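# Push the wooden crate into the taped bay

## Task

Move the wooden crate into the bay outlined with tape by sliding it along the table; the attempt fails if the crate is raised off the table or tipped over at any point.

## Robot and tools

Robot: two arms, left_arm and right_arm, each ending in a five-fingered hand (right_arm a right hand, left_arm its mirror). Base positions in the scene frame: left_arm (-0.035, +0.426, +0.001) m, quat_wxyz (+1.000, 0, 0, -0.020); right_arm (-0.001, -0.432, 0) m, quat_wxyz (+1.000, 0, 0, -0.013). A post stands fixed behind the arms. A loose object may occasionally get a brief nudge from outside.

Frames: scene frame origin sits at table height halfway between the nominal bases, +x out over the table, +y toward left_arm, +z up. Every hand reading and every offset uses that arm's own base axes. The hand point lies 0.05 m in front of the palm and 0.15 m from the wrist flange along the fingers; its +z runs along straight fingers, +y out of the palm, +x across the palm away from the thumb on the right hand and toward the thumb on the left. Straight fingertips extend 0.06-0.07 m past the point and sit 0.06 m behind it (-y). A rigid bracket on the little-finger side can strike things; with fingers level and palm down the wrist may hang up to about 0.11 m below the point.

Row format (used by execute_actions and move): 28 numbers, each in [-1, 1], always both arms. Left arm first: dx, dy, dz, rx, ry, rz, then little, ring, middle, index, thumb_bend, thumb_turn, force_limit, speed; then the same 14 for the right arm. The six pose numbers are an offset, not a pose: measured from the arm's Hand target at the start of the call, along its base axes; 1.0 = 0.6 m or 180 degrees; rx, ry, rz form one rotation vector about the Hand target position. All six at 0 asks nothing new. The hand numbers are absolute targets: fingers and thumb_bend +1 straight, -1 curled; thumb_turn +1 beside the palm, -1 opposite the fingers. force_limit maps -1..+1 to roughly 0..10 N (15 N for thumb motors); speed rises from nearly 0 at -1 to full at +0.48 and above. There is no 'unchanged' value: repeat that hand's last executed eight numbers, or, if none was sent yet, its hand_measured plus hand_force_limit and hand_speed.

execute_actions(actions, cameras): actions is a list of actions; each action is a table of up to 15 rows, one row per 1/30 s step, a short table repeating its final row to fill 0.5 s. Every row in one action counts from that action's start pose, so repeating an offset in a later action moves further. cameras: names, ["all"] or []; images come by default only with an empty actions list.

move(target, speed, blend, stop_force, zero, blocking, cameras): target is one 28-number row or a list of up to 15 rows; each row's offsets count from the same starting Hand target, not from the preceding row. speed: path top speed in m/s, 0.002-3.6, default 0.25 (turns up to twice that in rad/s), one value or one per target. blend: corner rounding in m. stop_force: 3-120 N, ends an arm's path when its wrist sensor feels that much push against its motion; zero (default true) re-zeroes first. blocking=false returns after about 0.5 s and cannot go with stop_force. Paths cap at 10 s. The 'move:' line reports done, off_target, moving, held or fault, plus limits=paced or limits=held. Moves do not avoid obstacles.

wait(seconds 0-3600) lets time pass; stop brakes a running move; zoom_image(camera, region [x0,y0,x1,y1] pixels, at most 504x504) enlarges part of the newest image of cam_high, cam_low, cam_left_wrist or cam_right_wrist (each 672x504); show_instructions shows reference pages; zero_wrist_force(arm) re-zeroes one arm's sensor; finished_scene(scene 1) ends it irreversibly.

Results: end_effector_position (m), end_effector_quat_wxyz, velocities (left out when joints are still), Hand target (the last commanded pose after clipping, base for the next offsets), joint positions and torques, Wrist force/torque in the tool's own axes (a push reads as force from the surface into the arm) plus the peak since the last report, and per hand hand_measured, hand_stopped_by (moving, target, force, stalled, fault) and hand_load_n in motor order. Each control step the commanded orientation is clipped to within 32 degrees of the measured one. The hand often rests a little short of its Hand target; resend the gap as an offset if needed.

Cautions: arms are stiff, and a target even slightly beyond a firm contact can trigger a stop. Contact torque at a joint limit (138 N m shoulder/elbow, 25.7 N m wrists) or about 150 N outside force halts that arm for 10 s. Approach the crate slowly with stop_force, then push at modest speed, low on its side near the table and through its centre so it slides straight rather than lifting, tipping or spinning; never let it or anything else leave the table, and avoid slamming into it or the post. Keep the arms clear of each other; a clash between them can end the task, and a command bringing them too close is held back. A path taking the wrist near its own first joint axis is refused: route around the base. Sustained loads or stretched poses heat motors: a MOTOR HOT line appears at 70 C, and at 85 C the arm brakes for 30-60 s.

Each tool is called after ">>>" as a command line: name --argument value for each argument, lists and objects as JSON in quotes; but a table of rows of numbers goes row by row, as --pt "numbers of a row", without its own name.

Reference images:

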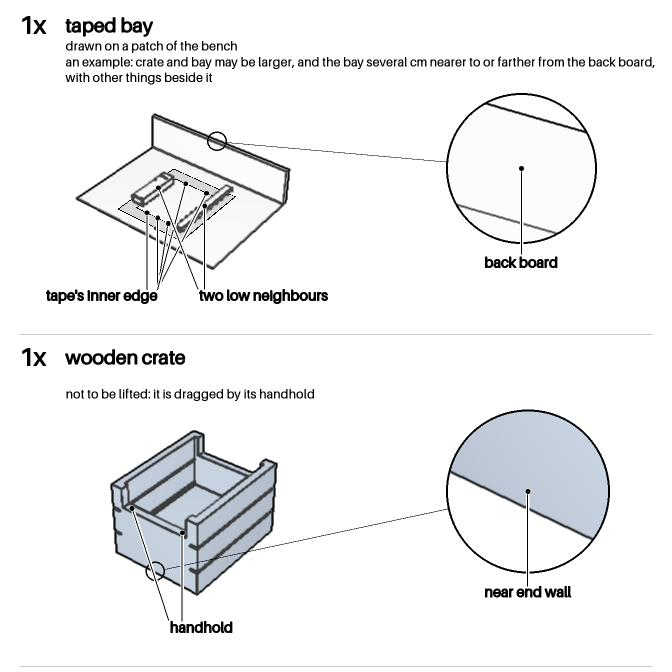

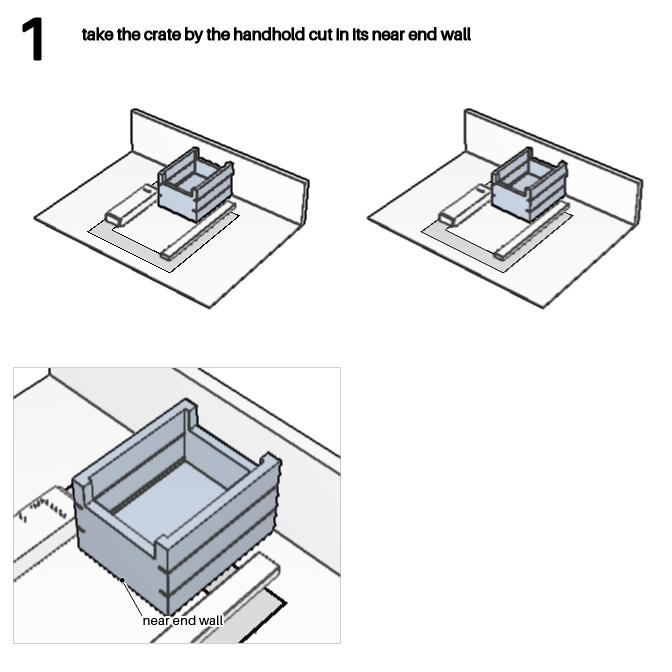

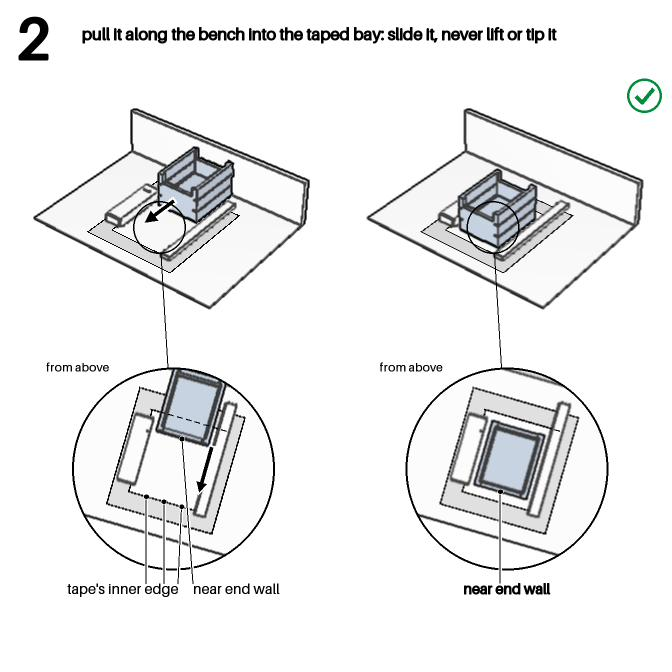

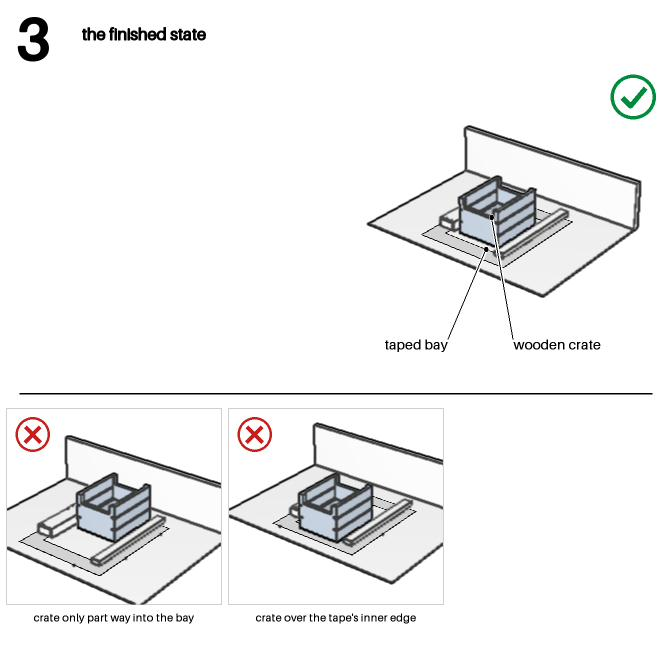

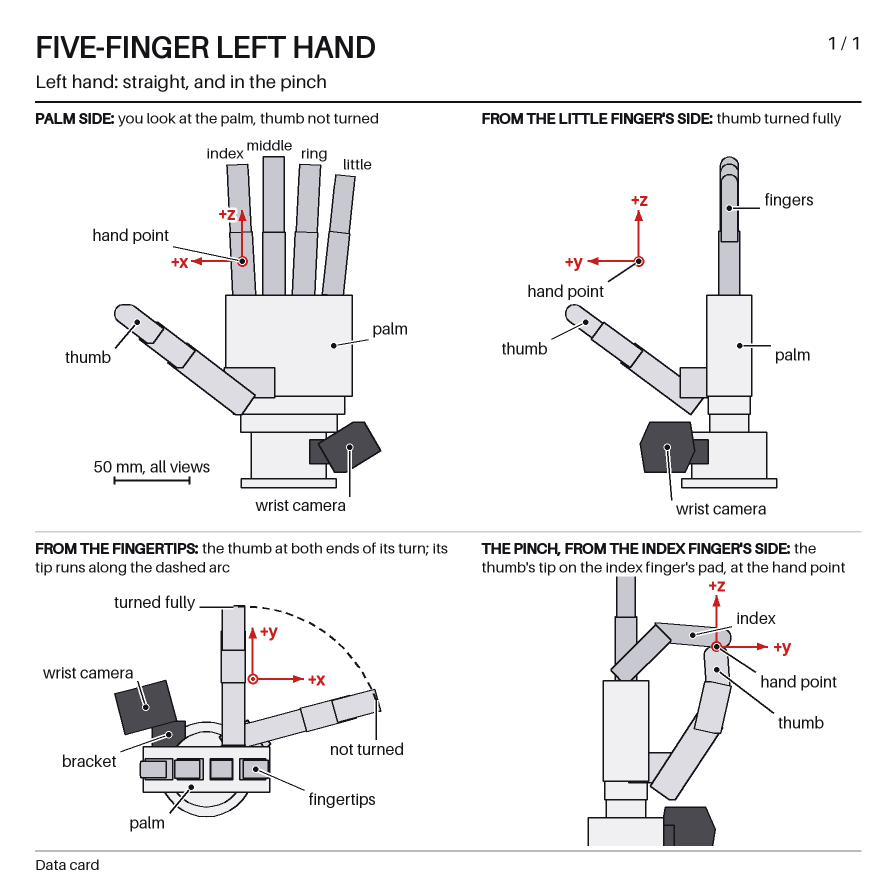

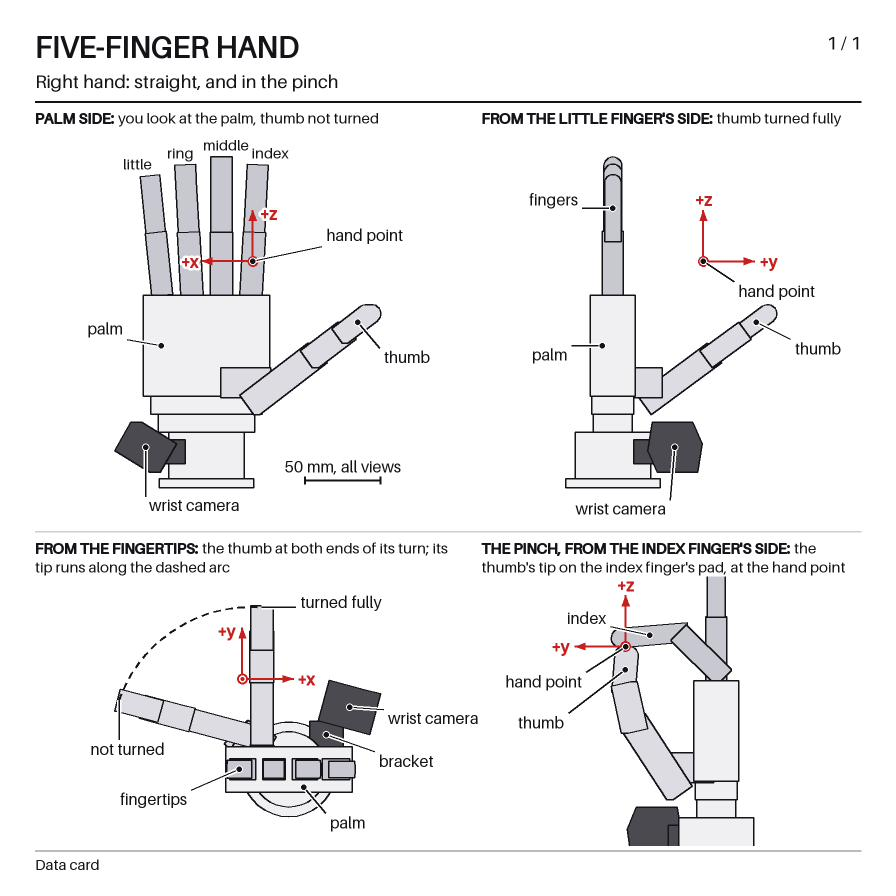

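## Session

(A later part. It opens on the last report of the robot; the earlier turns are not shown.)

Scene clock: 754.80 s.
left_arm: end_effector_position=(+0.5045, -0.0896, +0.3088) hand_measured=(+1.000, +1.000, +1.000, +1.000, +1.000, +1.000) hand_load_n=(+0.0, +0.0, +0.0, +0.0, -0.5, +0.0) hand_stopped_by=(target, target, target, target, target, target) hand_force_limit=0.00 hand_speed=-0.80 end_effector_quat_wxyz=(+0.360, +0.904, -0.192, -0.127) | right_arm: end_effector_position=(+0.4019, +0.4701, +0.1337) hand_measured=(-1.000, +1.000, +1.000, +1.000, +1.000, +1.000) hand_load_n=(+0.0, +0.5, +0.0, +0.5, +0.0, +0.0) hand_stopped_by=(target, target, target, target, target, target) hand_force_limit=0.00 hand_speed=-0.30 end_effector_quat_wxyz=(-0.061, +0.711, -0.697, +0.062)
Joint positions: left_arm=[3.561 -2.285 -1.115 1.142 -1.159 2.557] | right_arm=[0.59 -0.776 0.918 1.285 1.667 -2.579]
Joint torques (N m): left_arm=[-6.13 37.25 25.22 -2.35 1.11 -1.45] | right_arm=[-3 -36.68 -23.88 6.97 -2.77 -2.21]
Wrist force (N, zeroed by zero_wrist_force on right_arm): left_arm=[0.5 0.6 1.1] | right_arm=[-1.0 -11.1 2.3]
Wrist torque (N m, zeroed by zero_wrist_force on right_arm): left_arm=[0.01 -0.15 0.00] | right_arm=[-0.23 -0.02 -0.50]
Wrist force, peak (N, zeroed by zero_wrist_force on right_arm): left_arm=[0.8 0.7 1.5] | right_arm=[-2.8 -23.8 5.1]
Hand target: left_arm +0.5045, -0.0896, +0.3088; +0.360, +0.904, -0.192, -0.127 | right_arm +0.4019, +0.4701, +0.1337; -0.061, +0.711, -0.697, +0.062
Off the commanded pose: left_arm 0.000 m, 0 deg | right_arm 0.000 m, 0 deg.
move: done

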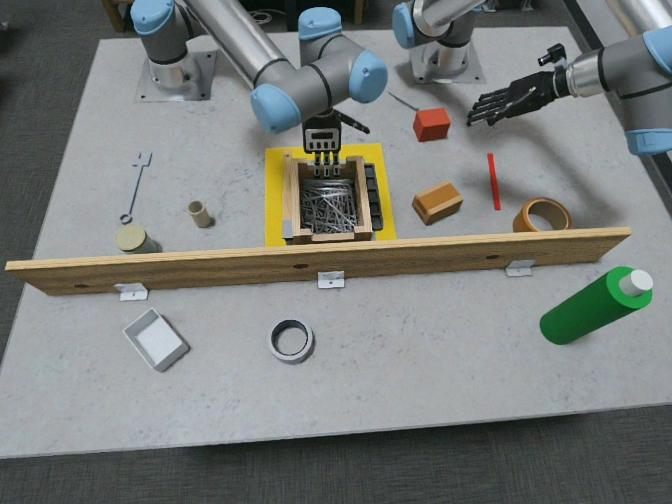

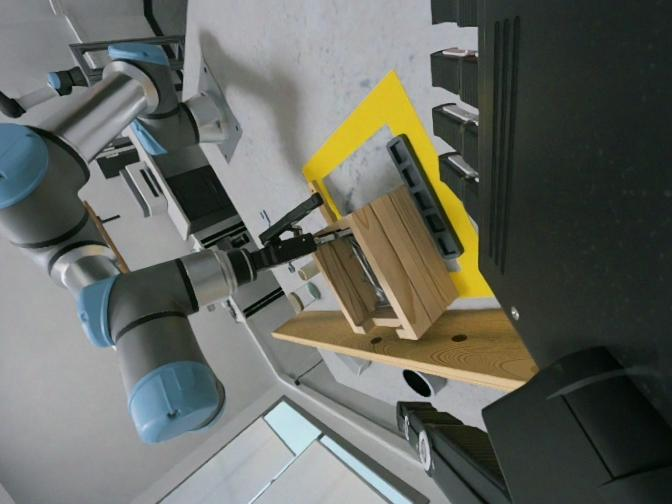

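>>> move --target '[0,0,0,0,0,0,1,1,1,1,1,1,0,-0.8, -0.0833,0.0067,0.0,0,0,0,-1,1,1,1,1,1,0,-0.3]' --speed 0.025 --stop_force 45 --zero false --cameras '["cam_high","cam_left_wrist","cam_right_wrist"]'

>>> zoom_image --camera "cam_high" --region '[260, 120, 400, 250]'

>>> zoom_image --camera "cam_left_wrist" --region '[290, 60, 510, 360]'

>>> zoom_image --camera "cam_right_wrist" --region '[180, 60, 480, 360]'

Scene clock: 787.93 s.
left_arm: end_effector_position=(+0.5045, -0.0896, +0.3088) hand_measured=(+1.000, +1.000, +1.000, +1.000, +1.000, +1.000) hand_load_n=(+0.0, +0.0, +0.0, +0.0, +0.0, +0.0) hand_stopped_by=(target, target, target, target, target, target) hand_force_limit=0.00 hand_speed=-0.80 end_effector_quat_wxyz=(+0.360, +0.904, -0.192, -0.127) | right_arm: end_effector_position=(+0.3519, +0.4742, +0.1337) hand_measured=(-1.000, +1.000, +1.000, +1.000, +1.000, +1.000) hand_load_n=(+0.0, +0.0, +0.0, +0.0, -0.5, +0.0) hand_stopped_by=(target, target, target, target, target, target) hand_force_limit=0.00 hand_speed=-0.30 end_effector_quat_wxyz=(-0.061, +0.711, -0.697, +0.062)
Joint positions: left_arm=[3.561 -2.285 -1.115 1.142 -1.159 2.557] | right_arm=[0.646 -0.862 1.069 1.225 1.675 -2.523]
Joint torques (N m): left_arm=[-5.23 38.59 25.62 -2.47 1 -1.63] | right_arm=[-2.04 -34.9 -23.68 6.61 -3.12 -2.4]
Wrist force (N, zeroed by zero_wrist_force on right_arm): left_arm=[0.4 0.8 1.5] | right_arm=[0.3 -10.5 2.7]
Wrist torque (N m, zeroed by zero_wrist_force on right_arm): left_arm=[0.00 -0.11 -0.01] | right_arm=[-0.24 0.01 -0.24]
Wrist force, peak (N, zeroed by zero_wrist_force on right_arm): left_arm=[0.6 0.7 1.6] | right_arm=[0.2 -29.0 1.5]
Hand target: left_arm +0.5045, -0.0896, +0.3088; +0.360, +0.904, -0.192, -0.127 | right_arm +0.3519, +0.4742, +0.1337; -0.061, +0.711, -0.697, +0.062
Off the commanded pose: left_arm 0.000 m, 0 deg | right_arm 0.000 m, 0 deg.
move: done

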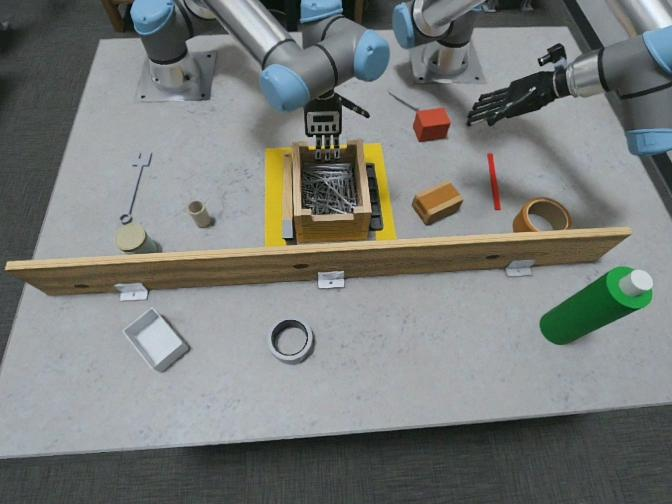

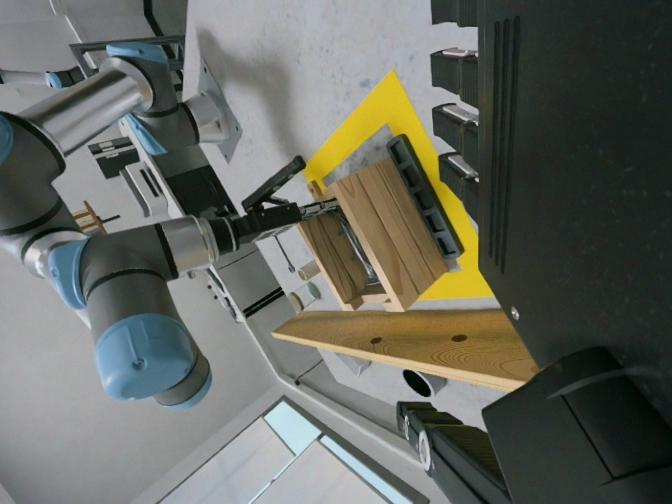

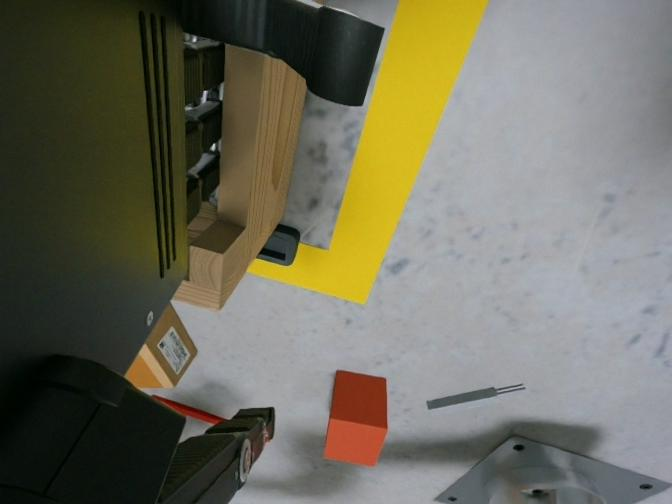

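Scaled by 3.600 from the camera's image (finer frame: 960x720).

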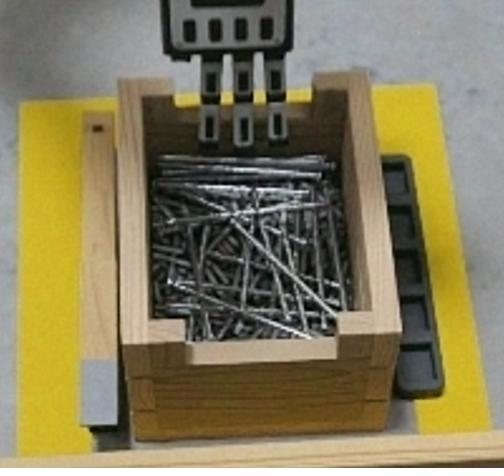

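Scaled by 1.680 from the camera's image (finer frame: 960x720).

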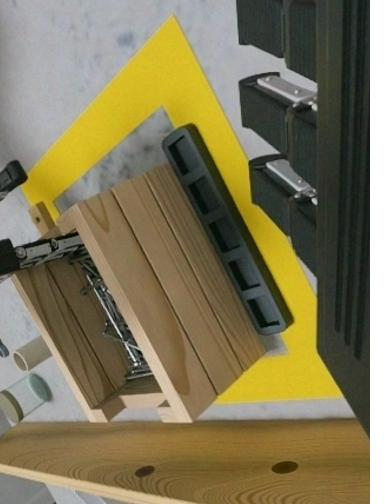

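Scaled by 1.680 from the camera's image (finer frame: 960x720).

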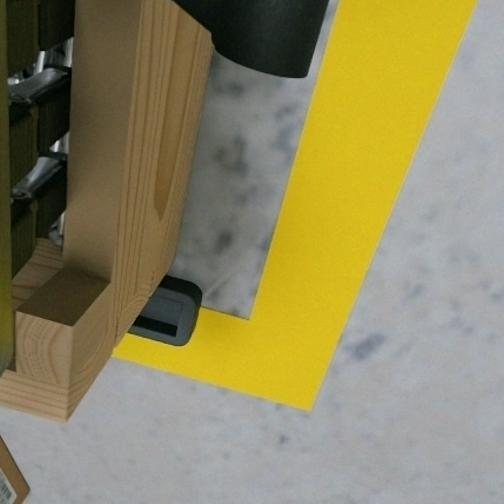

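>>> move --target '[0,0,0,0,0,0,1,1,1,1,1,1,0,-0.8, -0.0333,0.0,0.0,0,0,0,-1,1,1,1,1,1,0,-0.3]' --speed 0.02 --stop_force 45 --zero false

>>> move --pt "0 0 0 0 0 0 1 1 1 1 1 1 0 -0.8 0.0167 0.0 0.0 0 0 0 -1 1 1 1 1 1 0 -0.3" --pt "0 0 0 0 0 0 1 1 1 1 1 1 0 -0.8 0.0167 0.0 0.1667 0 0 0 -1 1 1 1 1 1 0 -0.3" --pt "0 0 0 0 0 0 1 1 1 1 1 1 0 -0.8 -0.35 -0.1 0.1667 0 0 0 -1 1 1 1 1 1 0 -0.3" --speed '[0.05,0.15,0.25]' --blend '[0,0.03,0]' --cameras '["cam_high","cam_left_wrist","cam_right_wrist"]'

>>> zoom_image --camera "cam_high" --region '[260, 120, 400, 250]'

>>> zoom_image --camera "cam_left_wrist" --region '[290, 60, 510, 360]'

Scene clock: 810.57 s.
left_arm: end_effector_position=(+0.5045, -0.0896, +0.3088) hand_measured=(+1.000, +1.000, +1.000, +1.000, +1.000, +1.000) hand_load_n=(+0.0, +0.0, +0.0, +0.0, +0.0, +0.0) hand_stopped_by=(target, target, target, target, target, target) hand_force_limit=0.00 hand_speed=-0.80 end_effector_quat_wxyz=(+0.360, +0.904, -0.192, -0.127) | right_arm: end_effector_position=(+0.3319, +0.4742, +0.1337) hand_measured=(-1.000, +1.000, +1.000, +1.000, +1.000, +1.000) hand_load_n=(+0.0, +0.0, +0.5, +0.0, +0.0, +0.0) hand_stopped_by=(target, target, target, target, target, target) hand_force_limit=0.00 hand_speed=-0.30 end_effector_quat_wxyz=(-0.061, +0.711, -0.697, +0.062)
Joint positions: left_arm=[3.561 -2.285 -1.115 1.142 -1.159 2.557] | right_arm=[0.668 -0.895 1.126 1.203 1.678 -2.501]
Joint torques (N m): left_arm=[-4.98 38.16 24.71 -2.34 0.97 -1.57] | right_arm=[-2.46 -34.16 -22.51 7.08 -3.29 -2.3]
Wrist force (N, zeroed by zero_wrist_force on right_arm): left_arm=[0.5 0.7 1.4] | right_arm=[-0.3 -11.9 4.3]
Wrist torque (N m, zeroed by zero_wrist_force on right_arm): left_arm=[0.00 -0.13 0.00] | right_arm=[-0.32 -0.04 -0.40]
Wrist force, peak (N, zeroed by zero_wrist_force on right_arm): left_arm=[0.5 0.8 1.7] | right_arm=[-0.1 -27.0 3.3]
Hand target: left_arm +0.5045, -0.0896, +0.3088; +0.360, +0.904, -0.192, -0.127 | right_arm +0.3319, +0.4742, +0.1337; -0.061, +0.711, -0.697, +0.062
Off the commanded pose: left_arm 0.000 m, 0 deg | right_arm 0.000 m, 0 deg.
move: done

Scene clock: 812.97 s.
left_arm: end_effector_position=(+0.5045, -0.0896, +0.3088) hand_measured=(+1.000, +1.000, +1.000, +1.000, +1.000, +1.000) hand_load_n=(+0.0, +0.0, +0.5, +0.0, +0.0, +0.5) hand_stopped_by=(target, target, target, target, target, target) hand_force_limit=0.00 hand_speed=-0.80 end_effector_quat_wxyz=(+0.360, +0.904, -0.192, -0.127) | right_arm: end_effector_position=(+0.1221, +0.4142, +0.2337) hand_measured=(-1.000, +1.000, +1.000, +1.000, +1.000, +1.000) hand_load_n=(+0.0, +0.0, +0.0, +0.0, +0.0, +0.0) hand_stopped_by=(target, target, target, target, target, target) hand_force_limit=0.00 hand_speed=-0.30 end_effector_quat_wxyz=(-0.061, +0.711, -0.697, +0.062)
Joint positions: left_arm=[3.561 -2.285 -1.115 1.142 -1.159 2.557] | right_arm=[0.893 -1.332 1.522 1.272 1.706 -2.277]
Joint torques (N m): left_arm=[-5.24 37.68 24.9 -2.4 0.99 -1.6] | right_arm=[6.46 -36.41 -9.95 4.64 -1.25 0.8]
Wrist force (N, zeroed by zero_wrist_force on right_arm): left_arm=[0.6 0.7 1.2] | right_arm=[-0.2 -0.3 0.5]
Wrist torque (N m, zeroed by zero_wrist_force on right_arm): left_arm=[0.01 -0.15 0.01] | right_arm=[-0.07 0.02 0.02]
Wrist force, peak (N, zeroed by zero_wrist_force on right_arm): left_arm=[0.5 0.6 1.7] | right_arm=[-0.1 -12.1 3.3]
Hand target: left_arm +0.5045, -0.0896, +0.3088; +0.360, +0.904, -0.192, -0.127 | right_arm +0.1219, +0.4142, +0.2337; -0.061, +0.711, -0.697, +0.062
Off the commanded pose: left_arm 0.000 m, 0 deg | right_arm 0.000 m, 0 deg.
move: done

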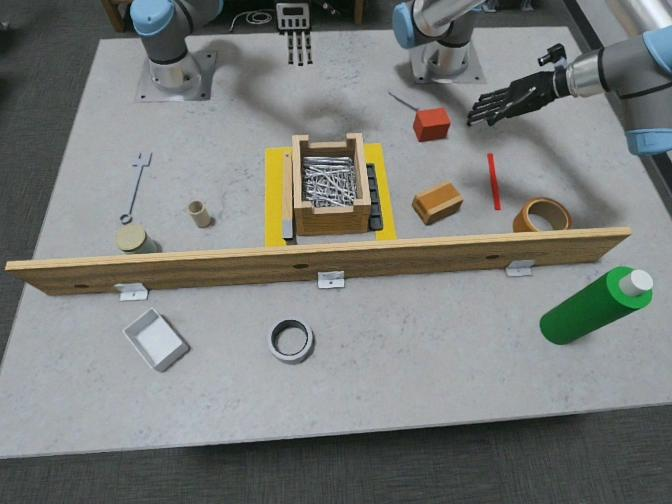

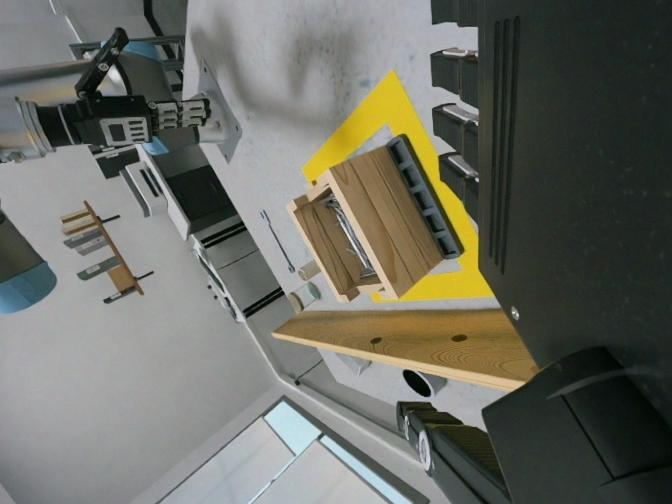

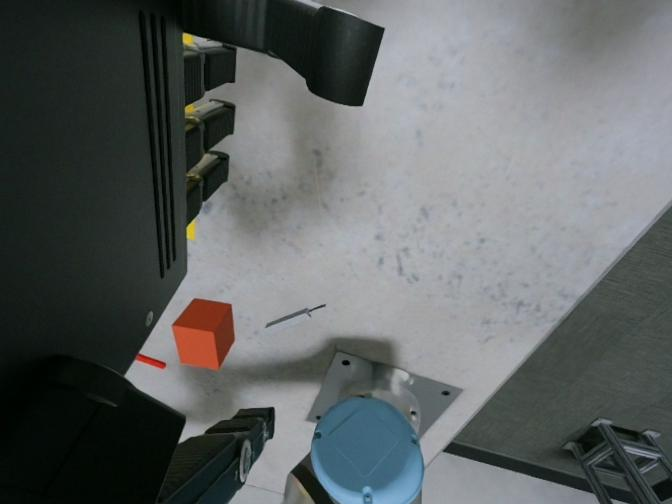

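Scaled by 3.600 from the camera's image (finer frame: 960x720).

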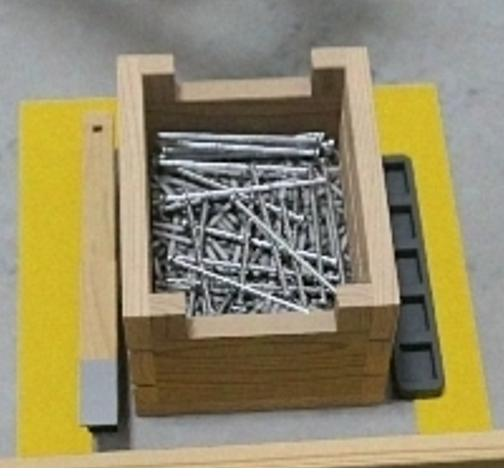

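Scaled by 1.680 from the camera's image (finer frame: 960x720).

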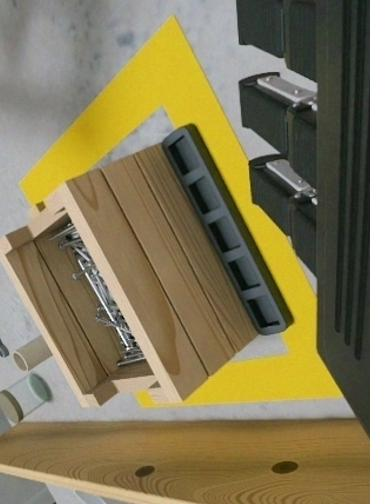

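>>> zoom_image --camera "cam_left_wrist" --region '[300, 110, 440, 250]'

>>> zoom_image --camera "cam_left_wrist" --region '[370, 200, 490, 320]'

Scaled by 3.600 from the camera's image (finer frame: 960x720).

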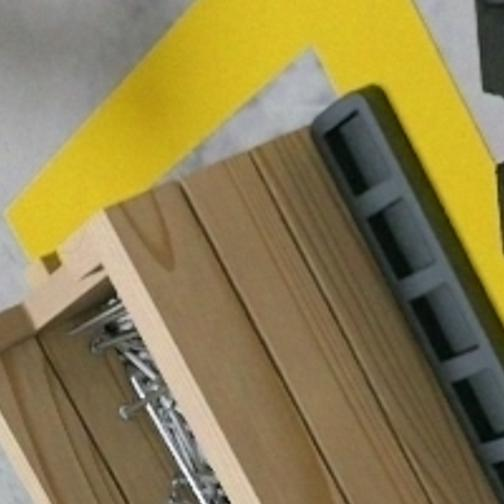

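Scaled by 4.200 from the camera's image (finer frame: 960x720).

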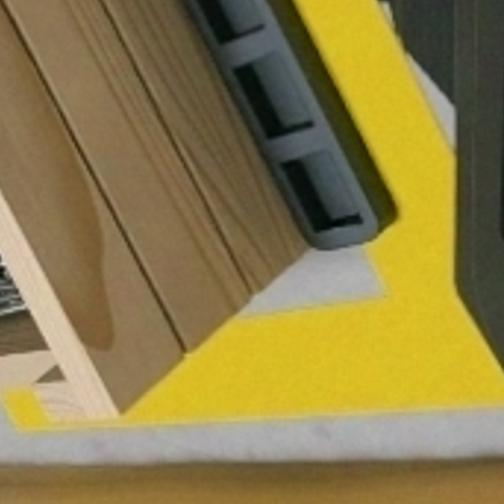

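>>> zoom_image --camera "cam_high" --region '[260, 200, 330, 250]'

Scaled by 7.200 from the camera's image (finer frame: 960x720).

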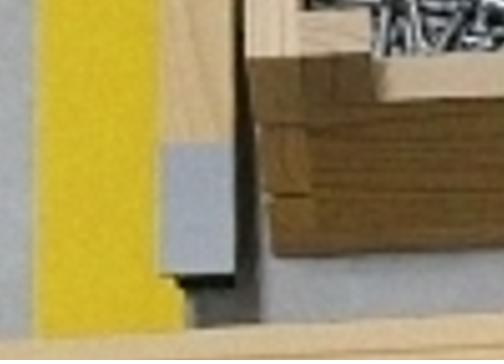

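>>> finished_scene

The scene is finished: the task was done.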